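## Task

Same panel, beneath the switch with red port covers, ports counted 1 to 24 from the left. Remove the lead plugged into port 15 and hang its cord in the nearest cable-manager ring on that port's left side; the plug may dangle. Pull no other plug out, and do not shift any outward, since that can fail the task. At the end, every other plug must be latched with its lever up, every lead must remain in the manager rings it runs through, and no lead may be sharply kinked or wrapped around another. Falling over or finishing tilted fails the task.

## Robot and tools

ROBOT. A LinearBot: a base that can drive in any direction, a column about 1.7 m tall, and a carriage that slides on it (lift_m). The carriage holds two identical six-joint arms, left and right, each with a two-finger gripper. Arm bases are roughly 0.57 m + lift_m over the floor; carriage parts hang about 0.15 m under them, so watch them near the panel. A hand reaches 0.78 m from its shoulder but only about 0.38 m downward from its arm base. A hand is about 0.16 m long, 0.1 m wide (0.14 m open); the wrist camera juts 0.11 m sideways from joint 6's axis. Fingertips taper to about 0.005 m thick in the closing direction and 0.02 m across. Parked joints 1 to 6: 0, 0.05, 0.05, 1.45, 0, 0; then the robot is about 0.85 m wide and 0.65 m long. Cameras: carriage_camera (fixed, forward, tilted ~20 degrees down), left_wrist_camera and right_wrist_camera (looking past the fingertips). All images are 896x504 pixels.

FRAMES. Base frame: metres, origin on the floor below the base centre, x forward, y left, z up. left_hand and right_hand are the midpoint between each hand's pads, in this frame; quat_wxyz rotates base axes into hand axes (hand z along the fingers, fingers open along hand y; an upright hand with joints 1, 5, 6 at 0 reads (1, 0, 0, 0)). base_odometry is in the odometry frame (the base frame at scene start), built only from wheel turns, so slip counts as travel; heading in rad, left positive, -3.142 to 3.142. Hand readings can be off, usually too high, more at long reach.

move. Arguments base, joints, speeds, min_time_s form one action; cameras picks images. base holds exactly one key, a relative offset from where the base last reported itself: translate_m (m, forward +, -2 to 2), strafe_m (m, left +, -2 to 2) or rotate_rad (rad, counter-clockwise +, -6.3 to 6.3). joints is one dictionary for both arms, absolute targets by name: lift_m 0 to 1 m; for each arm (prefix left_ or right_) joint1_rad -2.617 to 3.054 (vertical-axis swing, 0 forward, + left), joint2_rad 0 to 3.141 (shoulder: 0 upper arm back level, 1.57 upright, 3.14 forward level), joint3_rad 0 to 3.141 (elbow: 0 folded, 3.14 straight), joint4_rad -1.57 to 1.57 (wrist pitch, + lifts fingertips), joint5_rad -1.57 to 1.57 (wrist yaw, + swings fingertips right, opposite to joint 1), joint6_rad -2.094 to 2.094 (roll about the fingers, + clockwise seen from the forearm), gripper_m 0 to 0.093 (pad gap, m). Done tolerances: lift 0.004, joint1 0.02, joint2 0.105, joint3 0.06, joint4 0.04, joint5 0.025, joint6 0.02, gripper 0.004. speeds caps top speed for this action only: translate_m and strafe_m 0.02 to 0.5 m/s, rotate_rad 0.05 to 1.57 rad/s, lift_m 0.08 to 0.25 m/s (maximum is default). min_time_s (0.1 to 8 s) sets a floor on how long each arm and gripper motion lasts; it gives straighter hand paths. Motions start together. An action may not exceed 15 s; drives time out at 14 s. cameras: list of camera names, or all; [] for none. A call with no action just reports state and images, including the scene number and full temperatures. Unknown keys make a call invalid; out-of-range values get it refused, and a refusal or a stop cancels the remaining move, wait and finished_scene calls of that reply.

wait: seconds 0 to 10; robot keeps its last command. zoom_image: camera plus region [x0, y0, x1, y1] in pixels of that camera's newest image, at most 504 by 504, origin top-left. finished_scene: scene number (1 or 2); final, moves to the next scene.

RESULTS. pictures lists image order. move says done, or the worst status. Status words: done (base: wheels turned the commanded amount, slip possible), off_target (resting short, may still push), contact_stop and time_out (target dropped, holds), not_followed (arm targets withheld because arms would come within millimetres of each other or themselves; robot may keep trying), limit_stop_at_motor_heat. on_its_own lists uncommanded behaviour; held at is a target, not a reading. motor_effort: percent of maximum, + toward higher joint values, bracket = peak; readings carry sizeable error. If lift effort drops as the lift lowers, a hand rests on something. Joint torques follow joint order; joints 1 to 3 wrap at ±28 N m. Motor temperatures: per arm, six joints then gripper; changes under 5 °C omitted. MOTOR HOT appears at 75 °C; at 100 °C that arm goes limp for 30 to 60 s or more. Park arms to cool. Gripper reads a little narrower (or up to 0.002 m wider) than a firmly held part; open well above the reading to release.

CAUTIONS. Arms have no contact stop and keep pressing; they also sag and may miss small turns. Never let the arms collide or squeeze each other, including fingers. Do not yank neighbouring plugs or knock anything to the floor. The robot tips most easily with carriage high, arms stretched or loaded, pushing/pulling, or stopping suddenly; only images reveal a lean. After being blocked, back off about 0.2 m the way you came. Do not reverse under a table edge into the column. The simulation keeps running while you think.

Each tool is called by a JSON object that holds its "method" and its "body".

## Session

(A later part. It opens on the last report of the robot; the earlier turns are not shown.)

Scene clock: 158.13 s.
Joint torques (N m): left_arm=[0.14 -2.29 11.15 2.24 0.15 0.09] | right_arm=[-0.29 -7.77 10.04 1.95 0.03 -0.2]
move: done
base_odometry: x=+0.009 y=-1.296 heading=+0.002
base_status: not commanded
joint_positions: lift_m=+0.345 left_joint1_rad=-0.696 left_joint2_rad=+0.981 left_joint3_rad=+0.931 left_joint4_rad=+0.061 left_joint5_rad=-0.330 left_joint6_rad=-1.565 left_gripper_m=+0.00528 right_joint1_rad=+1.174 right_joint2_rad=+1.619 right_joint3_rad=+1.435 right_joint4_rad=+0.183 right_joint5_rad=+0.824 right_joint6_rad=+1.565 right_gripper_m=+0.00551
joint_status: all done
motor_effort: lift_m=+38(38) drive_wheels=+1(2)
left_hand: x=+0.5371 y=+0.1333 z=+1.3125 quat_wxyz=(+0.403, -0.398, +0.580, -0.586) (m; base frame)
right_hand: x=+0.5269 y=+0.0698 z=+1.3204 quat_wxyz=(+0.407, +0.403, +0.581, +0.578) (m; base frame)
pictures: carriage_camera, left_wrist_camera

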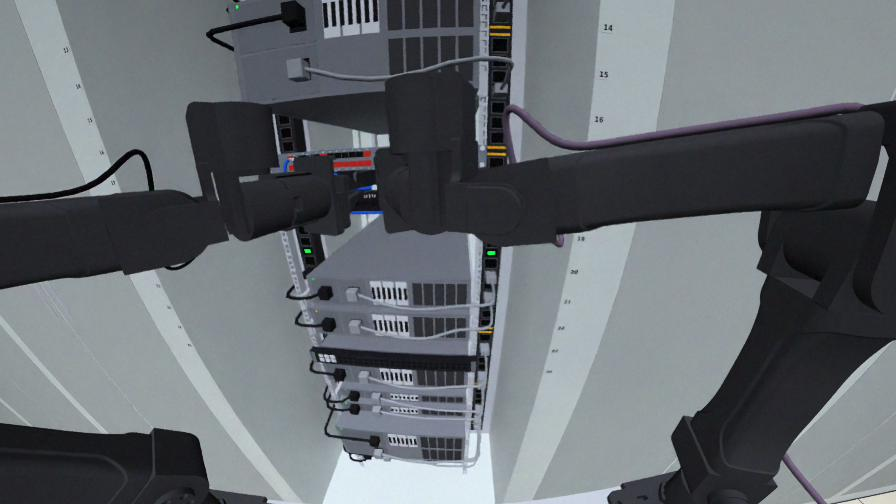

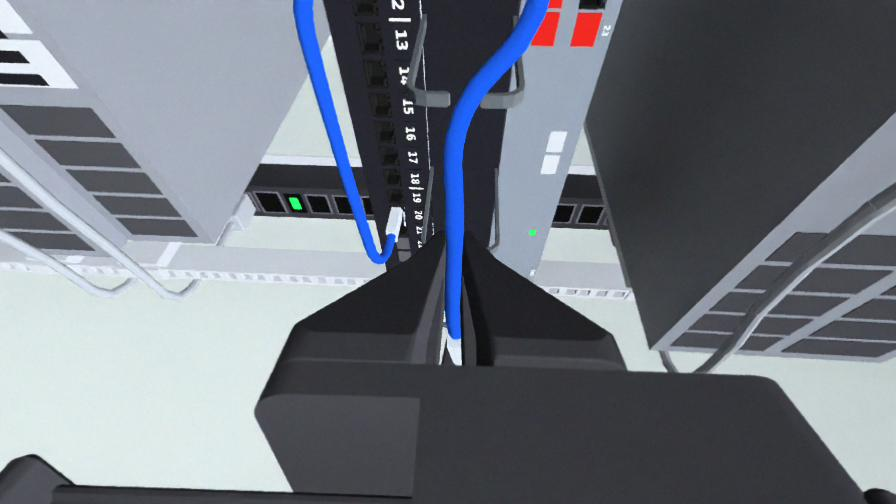

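{"method": "move", "body": {"joints": {"left_gripper_m":0.0015}, "base": {"strafe_m":0.06}, "speeds": {"strafe_m":0.04}, "cameras": ["left_wrist_camera","right_wrist_camera"]}}

{"method": "zoom_image", "body": {"camera": "left_wrist_camera", "region": [340, 0, 600, 260]}}

{"method": "zoom_image", "body": {"camera": "right_wrist_camera", "region": [340, 60, 600, 320]}}

Scene clock: 160.70 s.
Joint torques (N m): left_arm=[0.13 -2.89 11.12 2.22 0.11 0.09] | right_arm=[-0.28 -7.76 10.02 1.94 0.02 -0.2]
move: done
base_odometry: x=+0.009 y=-1.237 heading=+0.001
base_status: done
joint_positions: lift_m=+0.345 left_joint1_rad=-0.696 left_joint2_rad=+0.986 left_joint3_rad=+0.931 left_joint4_rad=+0.066 left_joint5_rad=-0.325 left_joint6_rad=-1.566 left_gripper_m=+0.00527 right_joint1_rad=+1.174 right_joint2_rad=+1.619 right_joint3_rad=+1.435 right_joint4_rad=+0.183 right_joint5_rad=+0.826 right_joint6_rad=+1.565 right_gripper_m=+0.00551
joint_status: all done
motor_effort: lift_m=+38(38) drive_wheels=+3(11)
left_hand: x=+0.5377 y=+0.1317 z=+1.3122 quat_wxyz=(+0.402, -0.397, +0.581, -0.587) (m; base frame)
right_hand: x=+0.5270 y=+0.0695 z=+1.3204 quat_wxyz=(+0.408, +0.404, +0.581, +0.578) (m; base frame)
pictures: left_wrist_camera, right_wrist_camera

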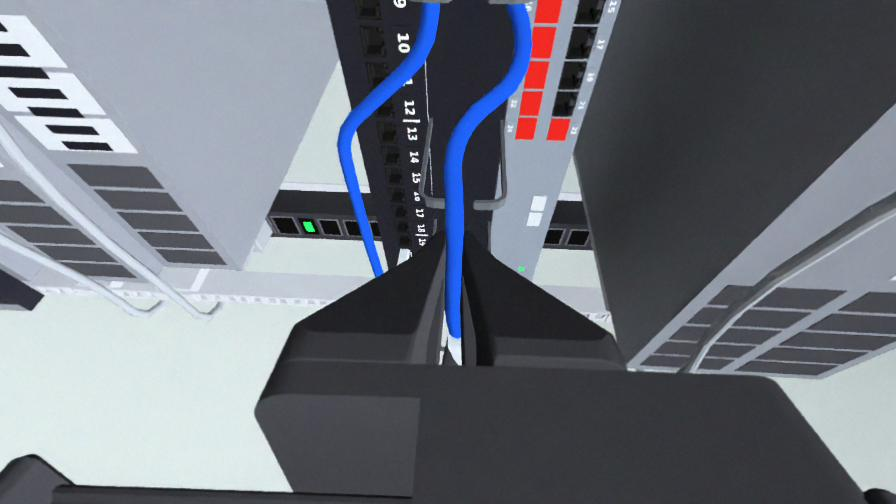

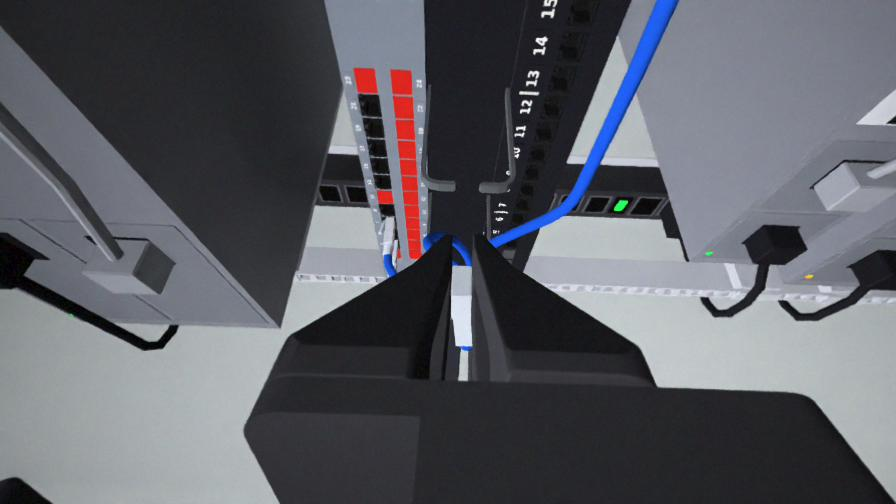

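Scaled by 1.938 from the camera's 896x504 image, which has a finer 1280x720 frame.

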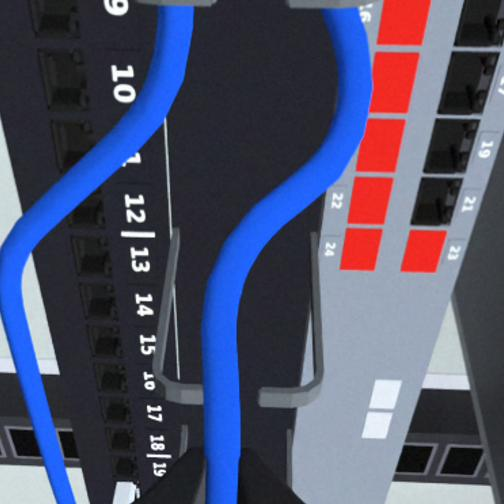

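Scaled by 1.938 from the camera's 896x504 image, which has a finer 1280x720 frame.

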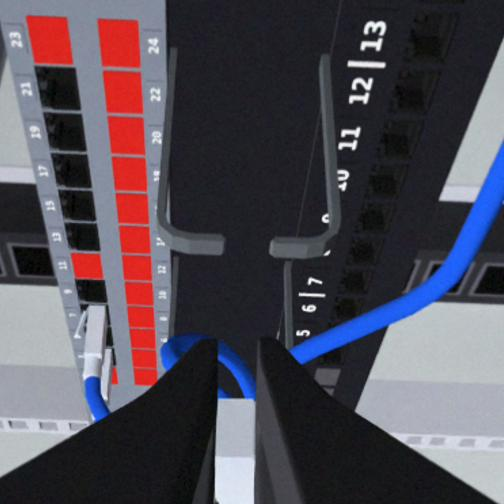

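{"method": "move", "body": {"base": {"translate_m":0.05}, "joints": {"lift_m":0.3435}, "speeds": {"translate_m":0.04}, "cameras": ["left_wrist_camera","right_wrist_camera"]}}

{"method": "zoom_image", "body": {"camera": "left_wrist_camera", "region": [340, 100, 600, 360]}}

{"method": "zoom_image", "body": {"camera": "right_wrist_camera", "region": [340, 100, 600, 360]}}

Scene clock: 164.20 s.
Joint torques (N m): left_arm=[0.16 -2.96 10.93 2.21 0.08 0.08] | right_arm=[-0.29 -7.69 10.13 1.94 -0.03 -0.2]
move: done
base_odometry: x=+0.059 y=-1.237 heading=+0.001
base_status: done
joint_positions: lift_m=+0.344 left_joint1_rad=-0.696 left_joint2_rad=+0.987 left_joint3_rad=+0.933 left_joint4_rad=+0.067 left_joint5_rad=-0.322 left_joint6_rad=-1.566 left_gripper_m=+0.00526 right_joint1_rad=+1.174 right_joint2_rad=+1.619 right_joint3_rad=+1.435 right_joint4_rad=+0.183 right_joint5_rad=+0.834 right_joint6_rad=+1.565 right_gripper_m=+0.00551
joint_status: all done
motor_effort: lift_m=+37(38) drive_wheels=-1(10)
left_hand: x=+0.5378 y=+0.1311 z=+1.3110 quat_wxyz=(+0.401, -0.396, +0.581, -0.587) (m; base frame)
right_hand: x=+0.5275 y=+0.0683 z=+1.3191 quat_wxyz=(+0.410, +0.406, +0.579, +0.576) (m; base frame)
pictures: left_wrist_camera, right_wrist_camera

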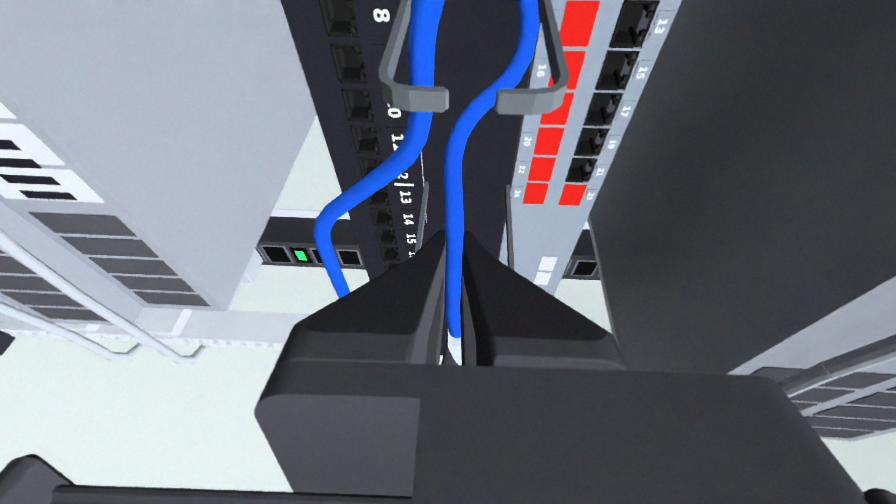

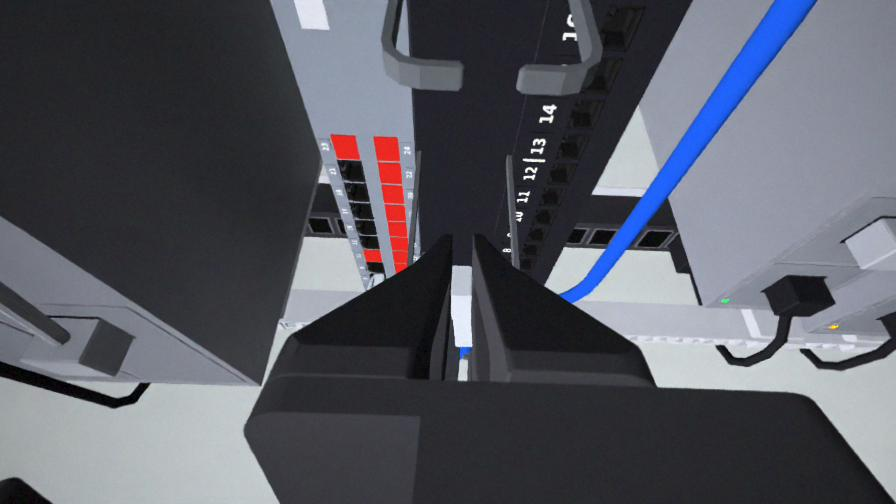

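Scaled by 1.938 from the camera's 896x504 image, which has a finer 1280x720 frame.

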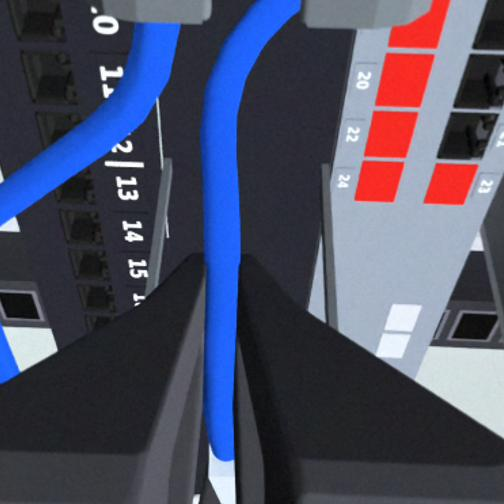

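Scaled by 1.938 from the camera's 896x504 image, which has a finer 1280x720 frame.

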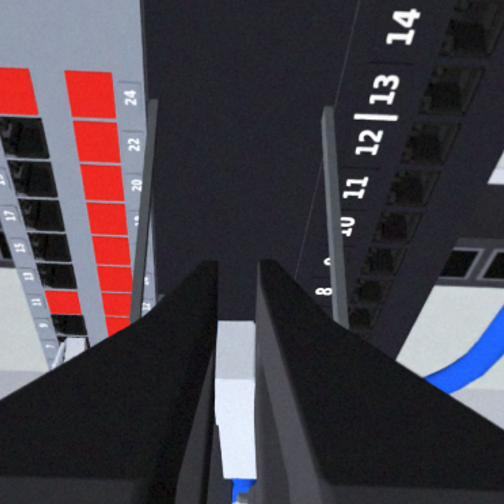

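{"method": "move", "body": {"cameras": ["carriage_camera"]}}

{"method": "zoom_image", "body": {"camera": "carriage_camera", "region": [310, 130, 430, 240]}}

Scene clock: 164.50 s.
Joint torques (N m): left_arm=[0.03 -2.91 10.95 2.22 0.07 0.11] | right_arm=[-0.23 -7.79 10.03 1.94 -0.07 -0.2]
Motor temperatures (°C): left_arm=[32 29 51 41 29 27 31] | right_arm=[30 36 52 40 28 28 29]
base_odometry: x=+0.059 y=-1.237 heading=+0.001
base_status: done
joint_positions: lift_m=+0.344 left_joint1_rad=-0.696 left_joint2_rad=+0.987 left_joint3_rad=+0.933 left_joint4_rad=+0.067 left_joint5_rad=-0.322 left_joint6_rad=-1.566 left_gripper_m=+0.00526 right_joint1_rad=+1.174 right_joint2_rad=+1.619 right_joint3_rad=+1.435 right_joint4_rad=+0.183 right_joint5_rad=+0.834 right_joint6_rad=+1.565 right_gripper_m=+0.00551
joint_status: all done
motor_effort: lift_m=+37(38) drive_wheels=+0(10)
left_hand: x=+0.5378 y=+0.1311 z=+1.3110 quat_wxyz=(+0.401, -0.396, +0.581, -0.587) (m; base frame)
right_hand: x=+0.5275 y=+0.0682 z=+1.3191 quat_wxyz=(+0.410, +0.406, +0.579, +0.576) (m; base frame)
pictures: carriage_camera

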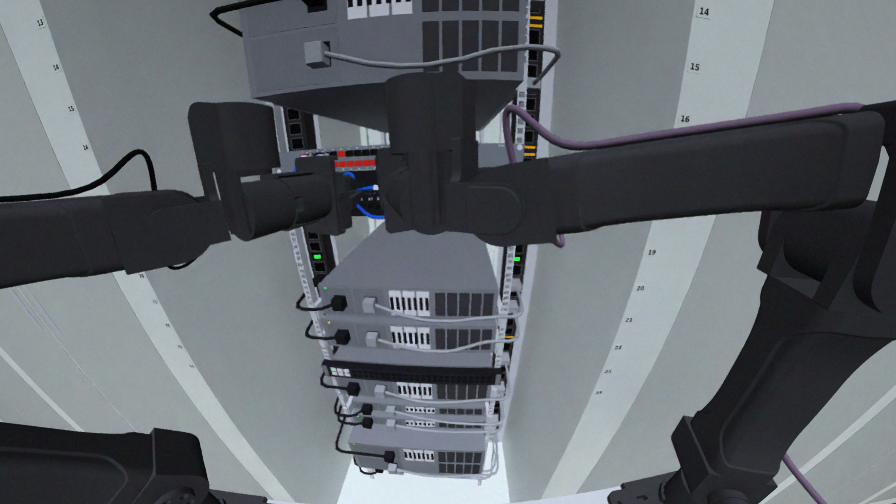

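Scaled by 4.200 from the camera's 896x504 image, which has a finer 1280x720 frame.

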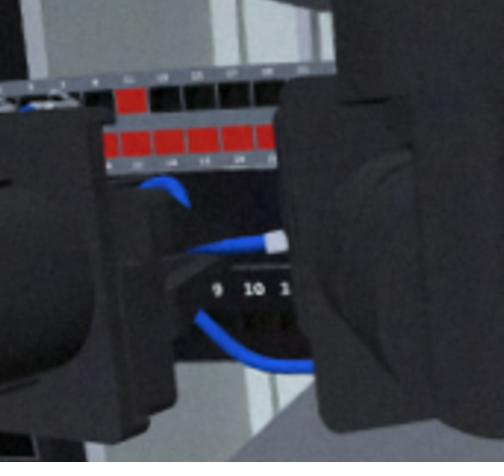

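{"method": "move", "body": {"base": {"translate_m":0.022}, "speeds": {"translate_m":0.03}, "cameras": ["left_wrist_camera","right_wrist_camera","carriage_camera"]}}

{"method": "zoom_image", "body": {"camera": "left_wrist_camera", "region": [380, 160, 540, 380]}}

{"method": "zoom_image", "body": {"camera": "carriage_camera", "region": [330, 150, 430, 230]}}

Scene clock: 166.13 s.
Joint torques (N m): left_arm=[-0.01 -3.38 11.02 2.23 -0.03 0.17] | right_arm=[-0.35 -7.72 10.02 2.01 -0.09 -0.2]
move: done
base_odometry: x=+0.081 y=-1.237 heading=+0.001
base_status: done
joint_positions: lift_m=+0.344 left_joint1_rad=-0.696 left_joint2_rad=+0.991 left_joint3_rad=+0.933 left_joint4_rad=+0.061 left_joint5_rad=-0.316 left_joint6_rad=-1.571 left_gripper_m=+0.00526 right_joint1_rad=+1.174 right_joint2_rad=+1.619 right_joint3_rad=+1.435 right_joint4_rad=+0.177 right_joint5_rad=+0.840 right_joint6_rad=+1.565 right_gripper_m=+0.00551
joint_status: not commanded
motor_effort: lift_m=+37(38) drive_wheels=+0(10)
left_hand: x=+0.5382 y=+0.1295 z=+1.3086 quat_wxyz=(+0.397, -0.396, +0.584, -0.587) (m; base frame)
right_hand: x=+0.5278 y=+0.0672 z=+1.3179 quat_wxyz=(+0.412, +0.408, +0.580, +0.573) (m; base frame)
pictures: carriage_camera, left_wrist_camera, right_wrist_camera

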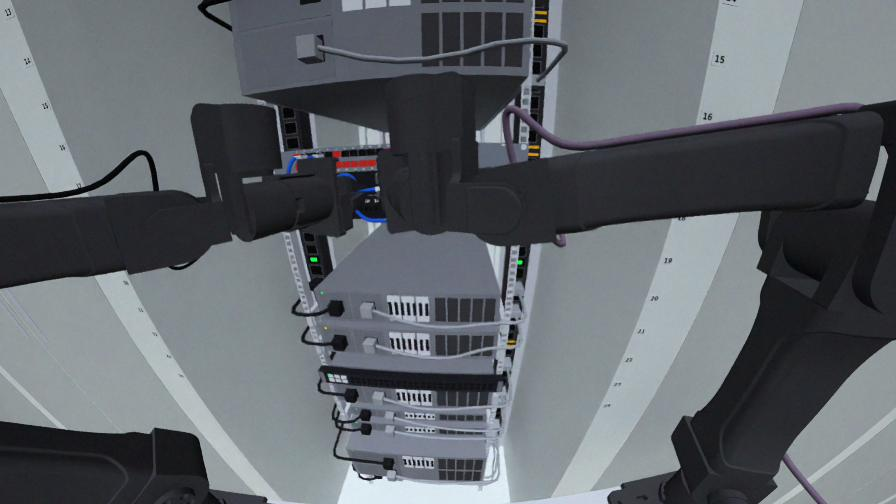

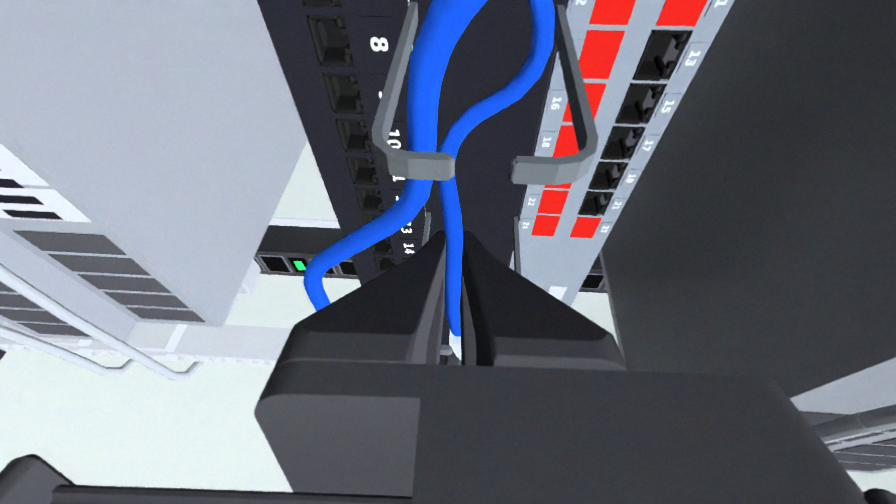

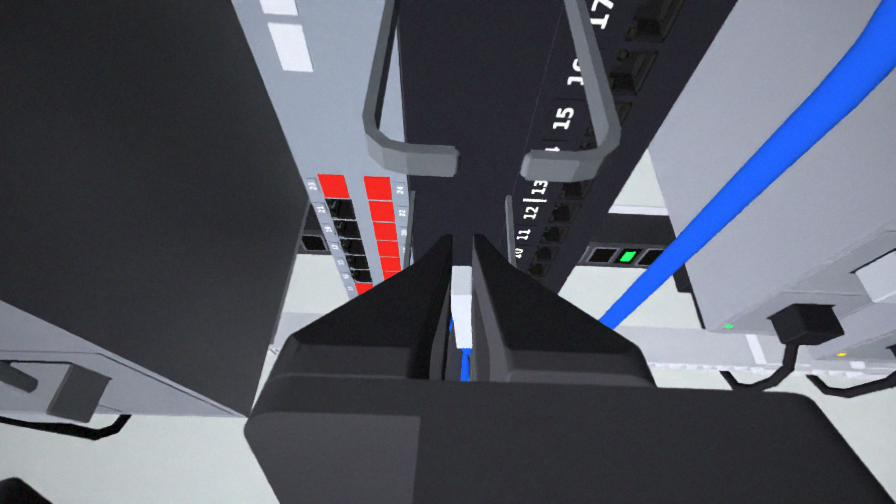

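Scaled by 2.291 from the camera's 896x504 image, which has a finer 1280x720 frame.

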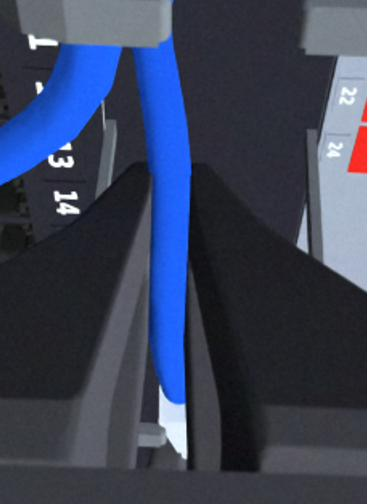

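Scaled by 5.040 from the camera's 896x504 image, which has a finer 1280x720 frame.

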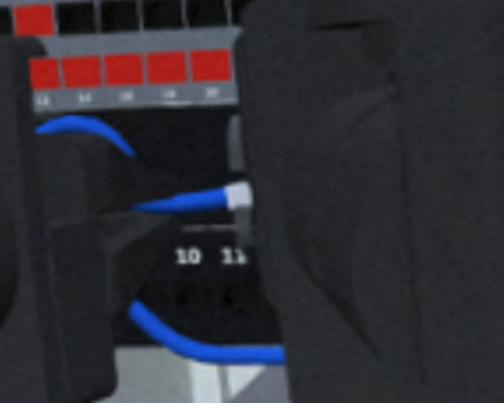

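{"method": "move", "body": {"base": {"translate_m":-0.025}, "speeds": {"translate_m":0.03}, "cameras": []}}

{"method": "move", "body": {"base": {"strafe_m":-0.018}, "joints": {"lift_m":0.3485,"left_joint4_rad":0.08}, "speeds": {"strafe_m":0.03}, "min_time_s": 1, "cameras": ["left_wrist_camera","right_wrist_camera","carriage_camera"]}}

{"method": "zoom_image", "body": {"camera": "left_wrist_camera", "region": [380, 160, 540, 380]}}

{"method": "zoom_image", "body": {"camera": "carriage_camera", "region": [330, 150, 430, 230]}}

Scene clock: 167.97 s.
Joint torques (N m): left_arm=[-1.89 -8.99 10.25 1.55 0.04 0.18] | right_arm=[4.66 -10.7 9.25 1.49 0.39 -0.2]
move: done
base_odometry: x=+0.056 y=-1.237 heading=+0.001
base_status: done
joint_positions: lift_m=+0.344 left_joint1_rad=-0.677 left_joint2_rad=+1.041 left_joint3_rad=+0.941 left_joint4_rad=+0.124 left_joint5_rad=-0.318 left_joint6_rad=-1.574 left_gripper_m=+0.00521 right_joint1_rad=+1.124 right_joint2_rad=+1.646 right_joint3_rad=+1.445 right_joint4_rad=+0.222 right_joint5_rad=+0.787 right_joint6_rad=+1.565 right_gripper_m=+0.00550
joint_status: not commanded
motor_effort: lift_m=+37(38) drive_wheels=-7(12)
left_hand: x=+0.5519 y=+0.1276 z=+1.3100 quat_wxyz=(+0.404, -0.401, +0.572, -0.590) (m; base frame)
right_hand: x=+0.5471 y=+0.0670 z=+1.3182 quat_wxyz=(+0.410, +0.408, +0.571, +0.583) (m; base frame)
pictures: none
No camera images: "cameras" was empty.

Scene clock: 169.27 s.
Joint torques (N m): left_arm=[-0.72 -4 10.13 2.28 0.03 0.14] | right_arm=[0.81 -9.35 9.22 1.74 0.01 -0.2]
move: done
base_odometry: x=+0.057 y=-1.255 heading=+0.002
base_status: done
joint_positions: lift_m=+0.349 left_joint1_rad=-0.686 left_joint2_rad=+0.998 left_joint3_rad=+0.941 left_joint4_rad=+0.076 left_joint5_rad=-0.322 left_joint6_rad=-1.574 left_gripper_m=+0.00521 right_joint1_rad=+1.163 right_joint2_rad=+1.633 right_joint3_rad=+1.445 right_joint4_rad=+0.200 right_joint5_rad=+0.827 right_joint6_rad=+1.565 right_gripper_m=+0.00550
joint_status: all done
motor_effort: lift_m=+40(45) drive_wheels=+3(10)
left_hand: x=+0.5415 y=+0.1326 z=+1.3185 quat_wxyz=(+0.402, -0.400, +0.575, -0.589) (m; base frame)
right_hand: x=+0.5330 y=+0.0696 z=+1.3247 quat_wxyz=(+0.410, +0.408, +0.574, +0.579) (m; base frame)
pictures: carriage_camera, left_wrist_camera, right_wrist_camera

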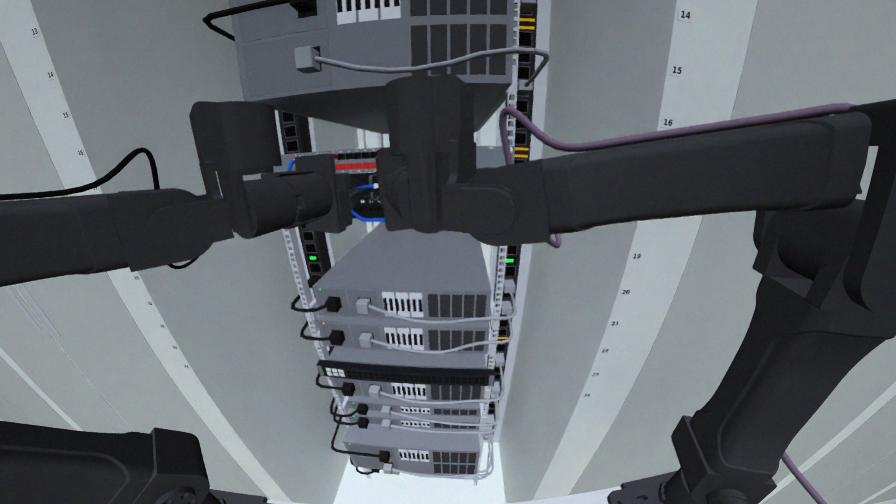

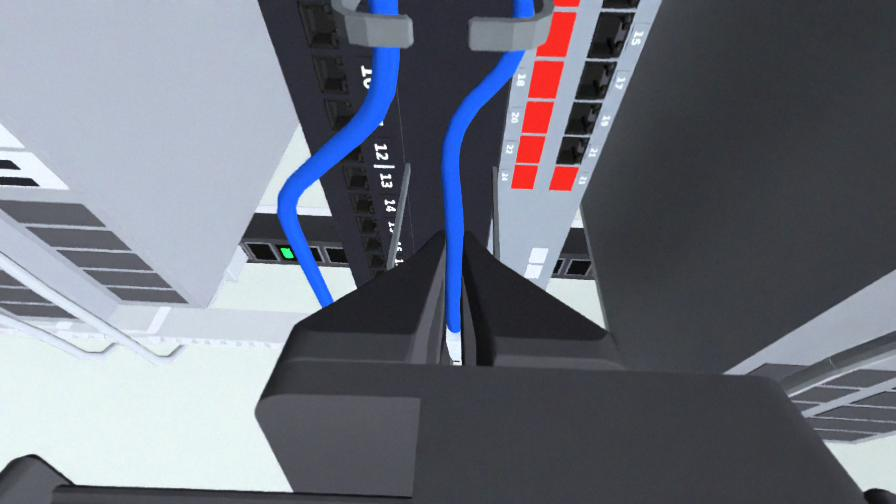

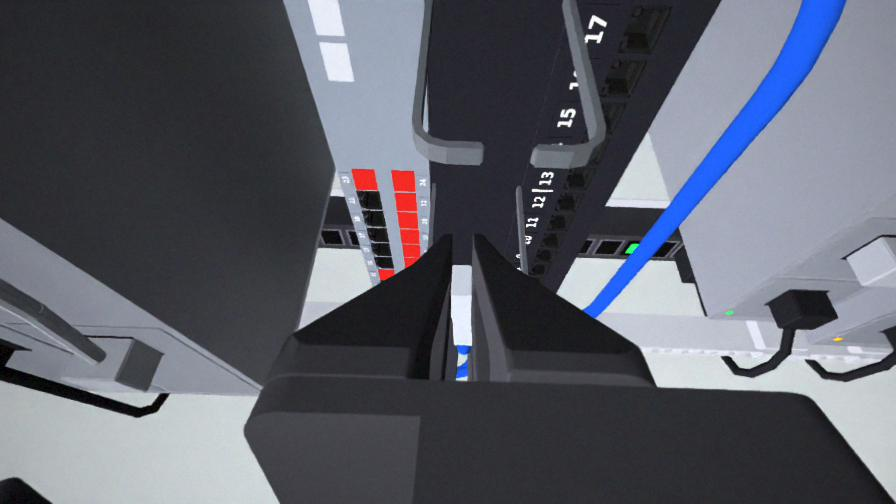

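Scaled by 2.291 from the camera's 896x504 image, which has a finer 1280x720 frame.

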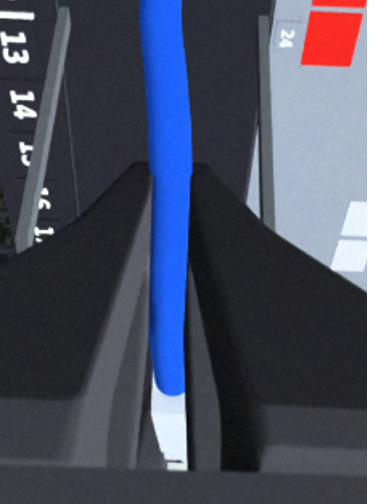

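Scaled by 5.040 from the camera's 896x504 image, which has a finer 1280x720 frame.

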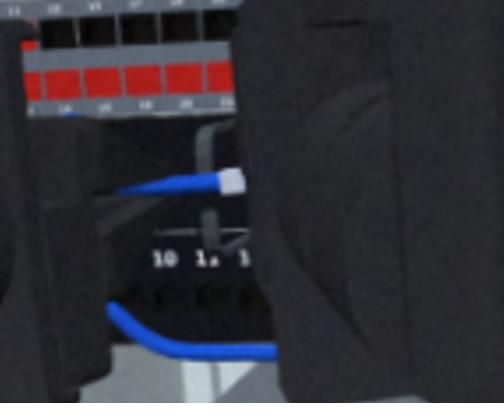

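{"method": "move", "body": {"base": {"translate_m":0.03}, "speeds": {"translate_m":0.03}, "cameras": ["left_wrist_camera","right_wrist_camera","carriage_camera"]}}

{"method": "zoom_image", "body": {"camera": "left_wrist_camera", "region": [380, 160, 540, 380]}}

{"method": "zoom_image", "body": {"camera": "carriage_camera", "region": [330, 150, 430, 230]}}

Scene clock: 171.10 s.
Joint torques (N m): left_arm=[0.9 1.76 10.17 3.19 -0.32 0.24] | right_arm=[-0.91 -8.28 9.21 1.97 -0.16 -0.2]
move: done
base_odometry: x=+0.086 y=-1.255 heading=+0.001
base_status: done
joint_positions: lift_m=+0.349 left_joint1_rad=-0.706 left_joint2_rad=+0.947 left_joint3_rad=+0.941 left_joint4_rad=-0.006 left_joint5_rad=-0.286 left_joint6_rad=-1.574 left_gripper_m=+0.00521 right_joint1_rad=+1.182 right_joint2_rad=+1.624 right_joint3_rad=+1.445 right_joint4_rad=+0.182 right_joint5_rad=+0.845 right_joint6_rad=+1.565 right_gripper_m=+0.00550
joint_status: not commanded
motor_effort: lift_m=+39(40) drive_wheels=+4(12)
left_hand: x=+0.5249 y=+0.1297 z=+1.3162 quat_wxyz=(+0.383, -0.387, +0.596, -0.590) (m; base frame)
right_hand: x=+0.5258 y=+0.0700 z=+1.3252 quat_wxyz=(+0.411, +0.408, +0.577, +0.576) (m; base frame)
pictures: carriage_camera, left_wrist_camera, right_wrist_camera

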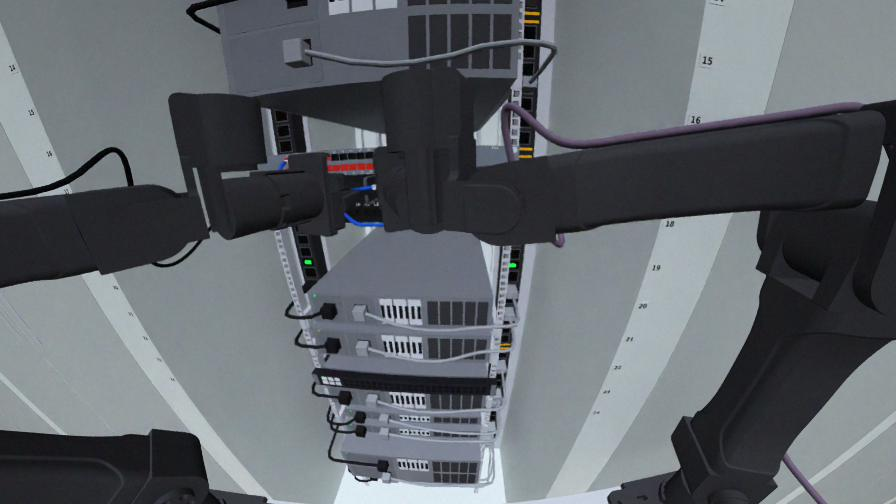

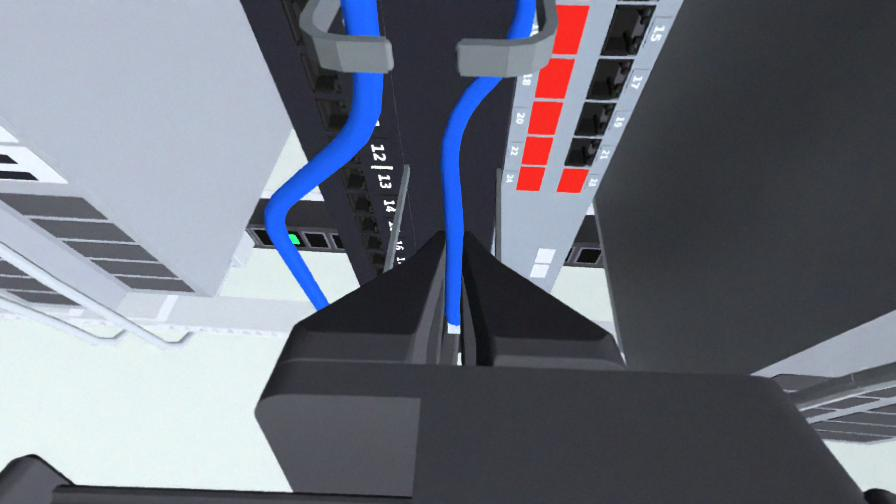

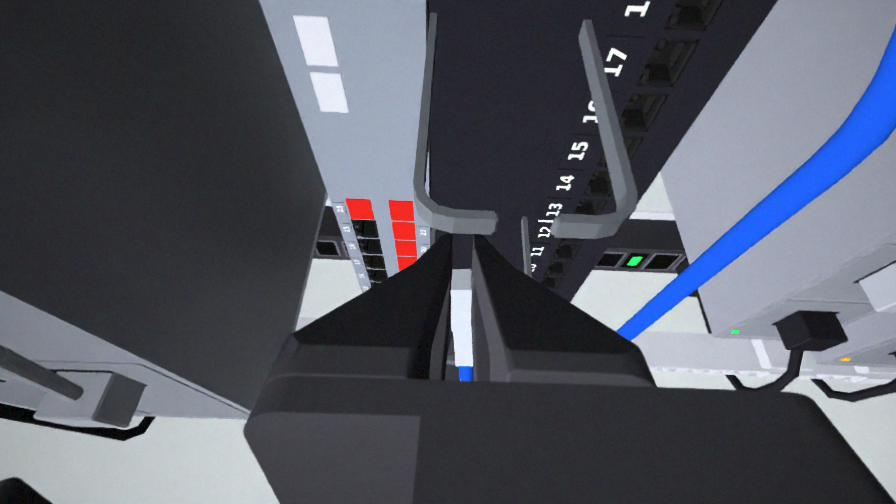

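Scaled by 2.291 from the camera's 896x504 image, which has a finer 1280x720 frame.

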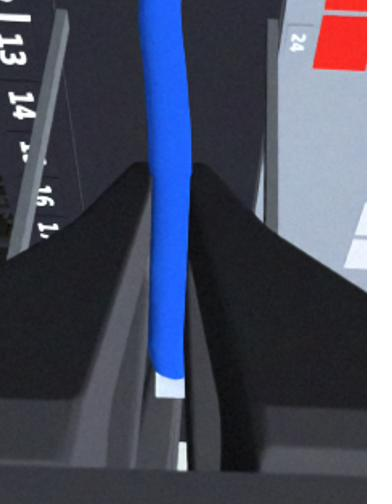

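Scaled by 5.040 from the camera's 896x504 image, which has a finer 1280x720 frame.

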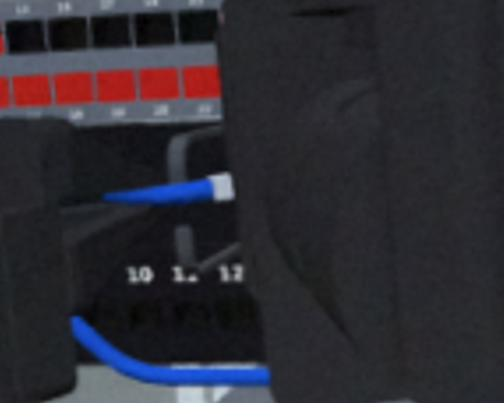

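{"method": "move", "body": {"base": {"translate_m":-0.025}, "speeds": {"translate_m":0.03}, "cameras": []}}

{"method": "move", "body": {"base": {"strafe_m":0.004}, "joints": {"lift_m":0.3435}, "speeds": {"strafe_m":0.03}, "cameras": ["left_wrist_camera","carriage_camera"]}}

{"method": "zoom_image", "body": {"camera": "carriage_camera", "region": [330, 150, 430, 230]}}

{"method": "zoom_image", "body": {"camera": "left_wrist_camera", "region": [380, 160, 540, 380]}}

Scene clock: 173.13 s.
Joint torques (N m): left_arm=[0.57 -2.74 10.35 2.4 -0.15 0.19] | right_arm=[0.49 -8.42 9.2 1.83 -0.17 -0.2]
move: done
base_odometry: x=+0.062 y=-1.255 heading=+0.002
base_status: done
joint_positions: lift_m=+0.349 left_joint1_rad=-0.701 left_joint2_rad=+0.986 left_joint3_rad=+0.941 left_joint4_rad=+0.065 left_joint5_rad=-0.301 left_joint6_rad=-1.574 left_gripper_m=+0.00521 right_joint1_rad=+1.166 right_joint2_rad=+1.624 right_joint3_rad=+1.445 right_joint4_rad=+0.189 right_joint5_rad=+0.845 right_joint6_rad=+1.565 right_gripper_m=+0.00550
joint_status: not commanded
motor_effort: lift_m=+40(40) drive_wheels=+2(7)
left_hand: x=+0.5349 y=+0.1269 z=+1.3201 quat_wxyz=(+0.392, -0.390, +0.582, -0.597) (m; base frame)
right_hand: x=+0.5319 y=+0.0653 z=+1.3266 quat_wxyz=(+0.415, +0.412, +0.572, +0.575) (m; base frame)
pictures: none
No camera images: "cameras" was empty.

Scene clock: 173.87 s.
Joint torques (N m): left_arm=[0.5 -3.21 10.17 2.35 -0.17 0.19] | right_arm=[0.57 -8.35 9.21 1.84 -0.17 -0.2]
move: done
base_odometry: x=+0.061 y=-1.251 heading=+0.001
base_status: done
joint_positions: lift_m=+0.344 left_joint1_rad=-0.699 left_joint2_rad=+0.989 left_joint3_rad=+0.941 left_joint4_rad=+0.072 left_joint5_rad=-0.301 left_joint6_rad=-1.574 left_gripper_m=+0.00521 right_joint1_rad=+1.165 right_joint2_rad=+1.625 right_joint3_rad=+1.445 right_joint4_rad=+0.191 right_joint5_rad=+0.845 right_joint6_rad=+1.565 right_gripper_m=+0.00550
joint_status: all done
motor_effort: lift_m=+39(40) drive_wheels=-3(9)
left_hand: x=+0.5358 y=+0.1267 z=+1.3156 quat_wxyz=(+0.392, -0.390, +0.580, -0.598) (m; base frame)
right_hand: x=+0.5325 y=+0.0650 z=+1.3220 quat_wxyz=(+0.415, +0.413, +0.571, +0.576) (m; base frame)
pictures: carriage_camera, left_wrist_camera

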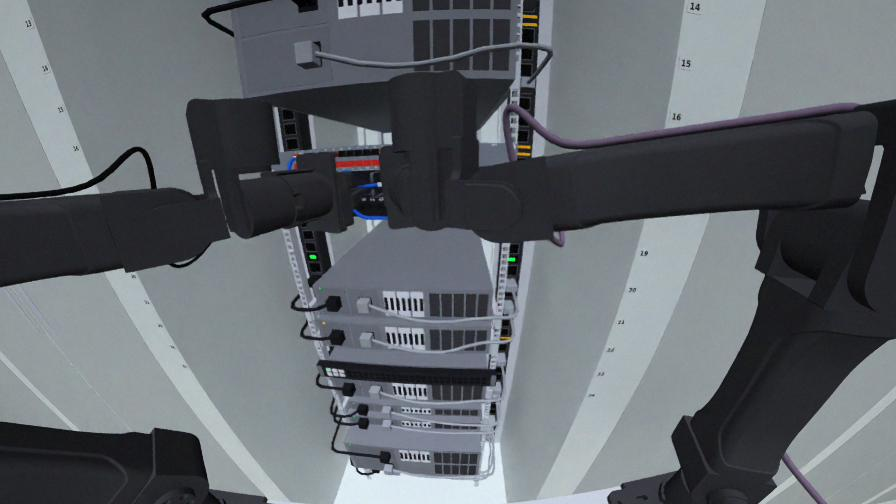

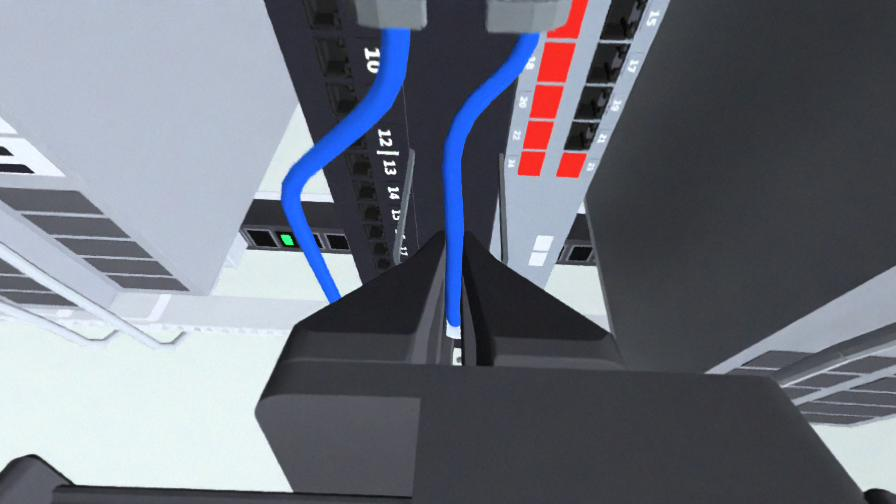

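Scaled by 5.040 from the camera's 896x504 image, which has a finer 1280x720 frame.

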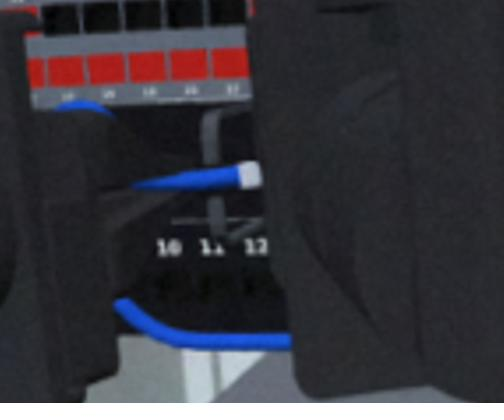

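Scaled by 2.291 from the camera's 896x504 image, which has a finer 1280x720 frame.

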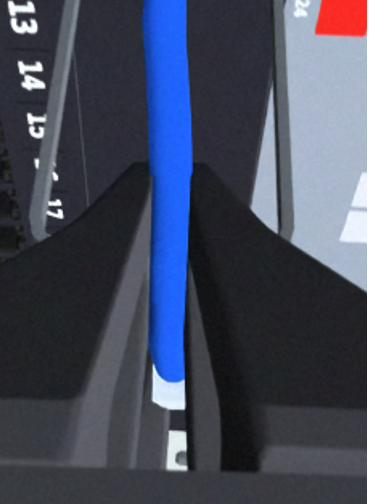

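{"method": "move", "body": {"base": {"translate_m":0.02}, "joints": {"lift_m":0.34}, "speeds": {"translate_m":0.03}, "cameras": ["left_wrist_camera","carriage_camera"]}}

{"method": "zoom_image", "body": {"camera": "carriage_camera", "region": [330, 150, 430, 230]}}

{"method": "zoom_image", "body": {"camera": "left_wrist_camera", "region": [380, 160, 540, 380]}}

Scene clock: 175.57 s.
Joint torques (N m): left_arm=[0.39 -3.06 10.21 2.32 -0.15 0.19] | right_arm=[0.66 -8.31 9.2 1.8 -0.17 -0.2]
move: done
base_odometry: x=+0.081 y=-1.251 heading=+0.001
base_status: done
joint_positions: lift_m=+0.340 left_joint1_rad=-0.699 left_joint2_rad=+0.989 left_joint3_rad=+0.941 left_joint4_rad=+0.073 left_joint5_rad=-0.301 left_joint6_rad=-1.574 left_gripper_m=+0.00521 right_joint1_rad=+1.165 right_joint2_rad=+1.625 right_joint3_rad=+1.445 right_joint4_rad=+0.193 right_joint5_rad=+0.845 right_joint6_rad=+1.565 right_gripper_m=+0.00550
joint_status: all done
motor_effort: lift_m=+38(40) drive_wheels=+3(12)
left_hand: x=+0.5358 y=+0.1266 z=+1.3123 quat_wxyz=(+0.392, -0.390, +0.580, -0.598) (m; base frame)
right_hand: x=+0.5325 y=+0.0649 z=+1.3190 quat_wxyz=(+0.415, +0.413, +0.570, +0.577) (m; base frame)
pictures: carriage_camera, left_wrist_camera

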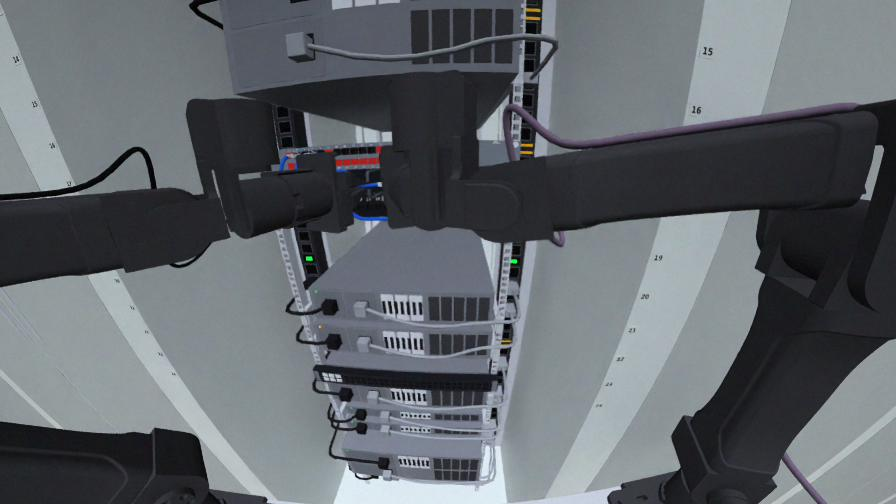

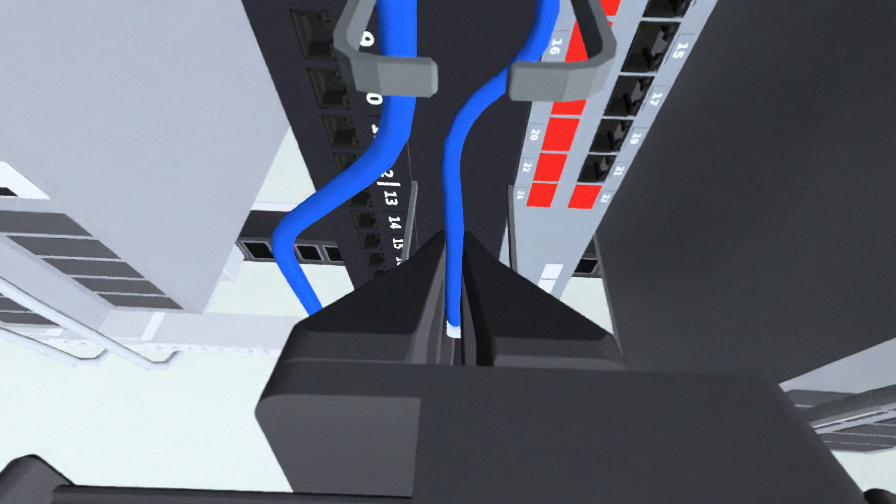

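Scaled by 5.040 from the camera's 896x504 image, which has a finer 1280x720 frame.

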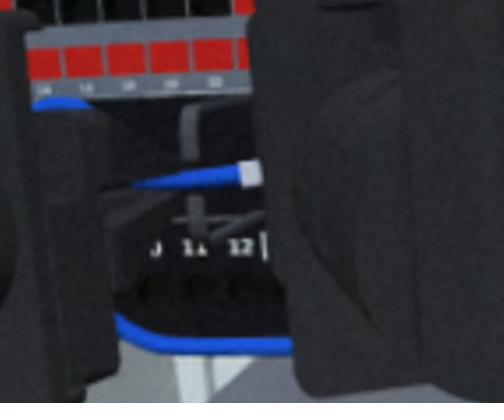

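Scaled by 2.291 from the camera's 896x504 image, which has a finer 1280x720 frame.

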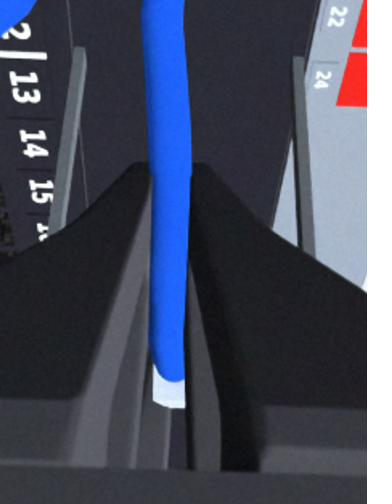

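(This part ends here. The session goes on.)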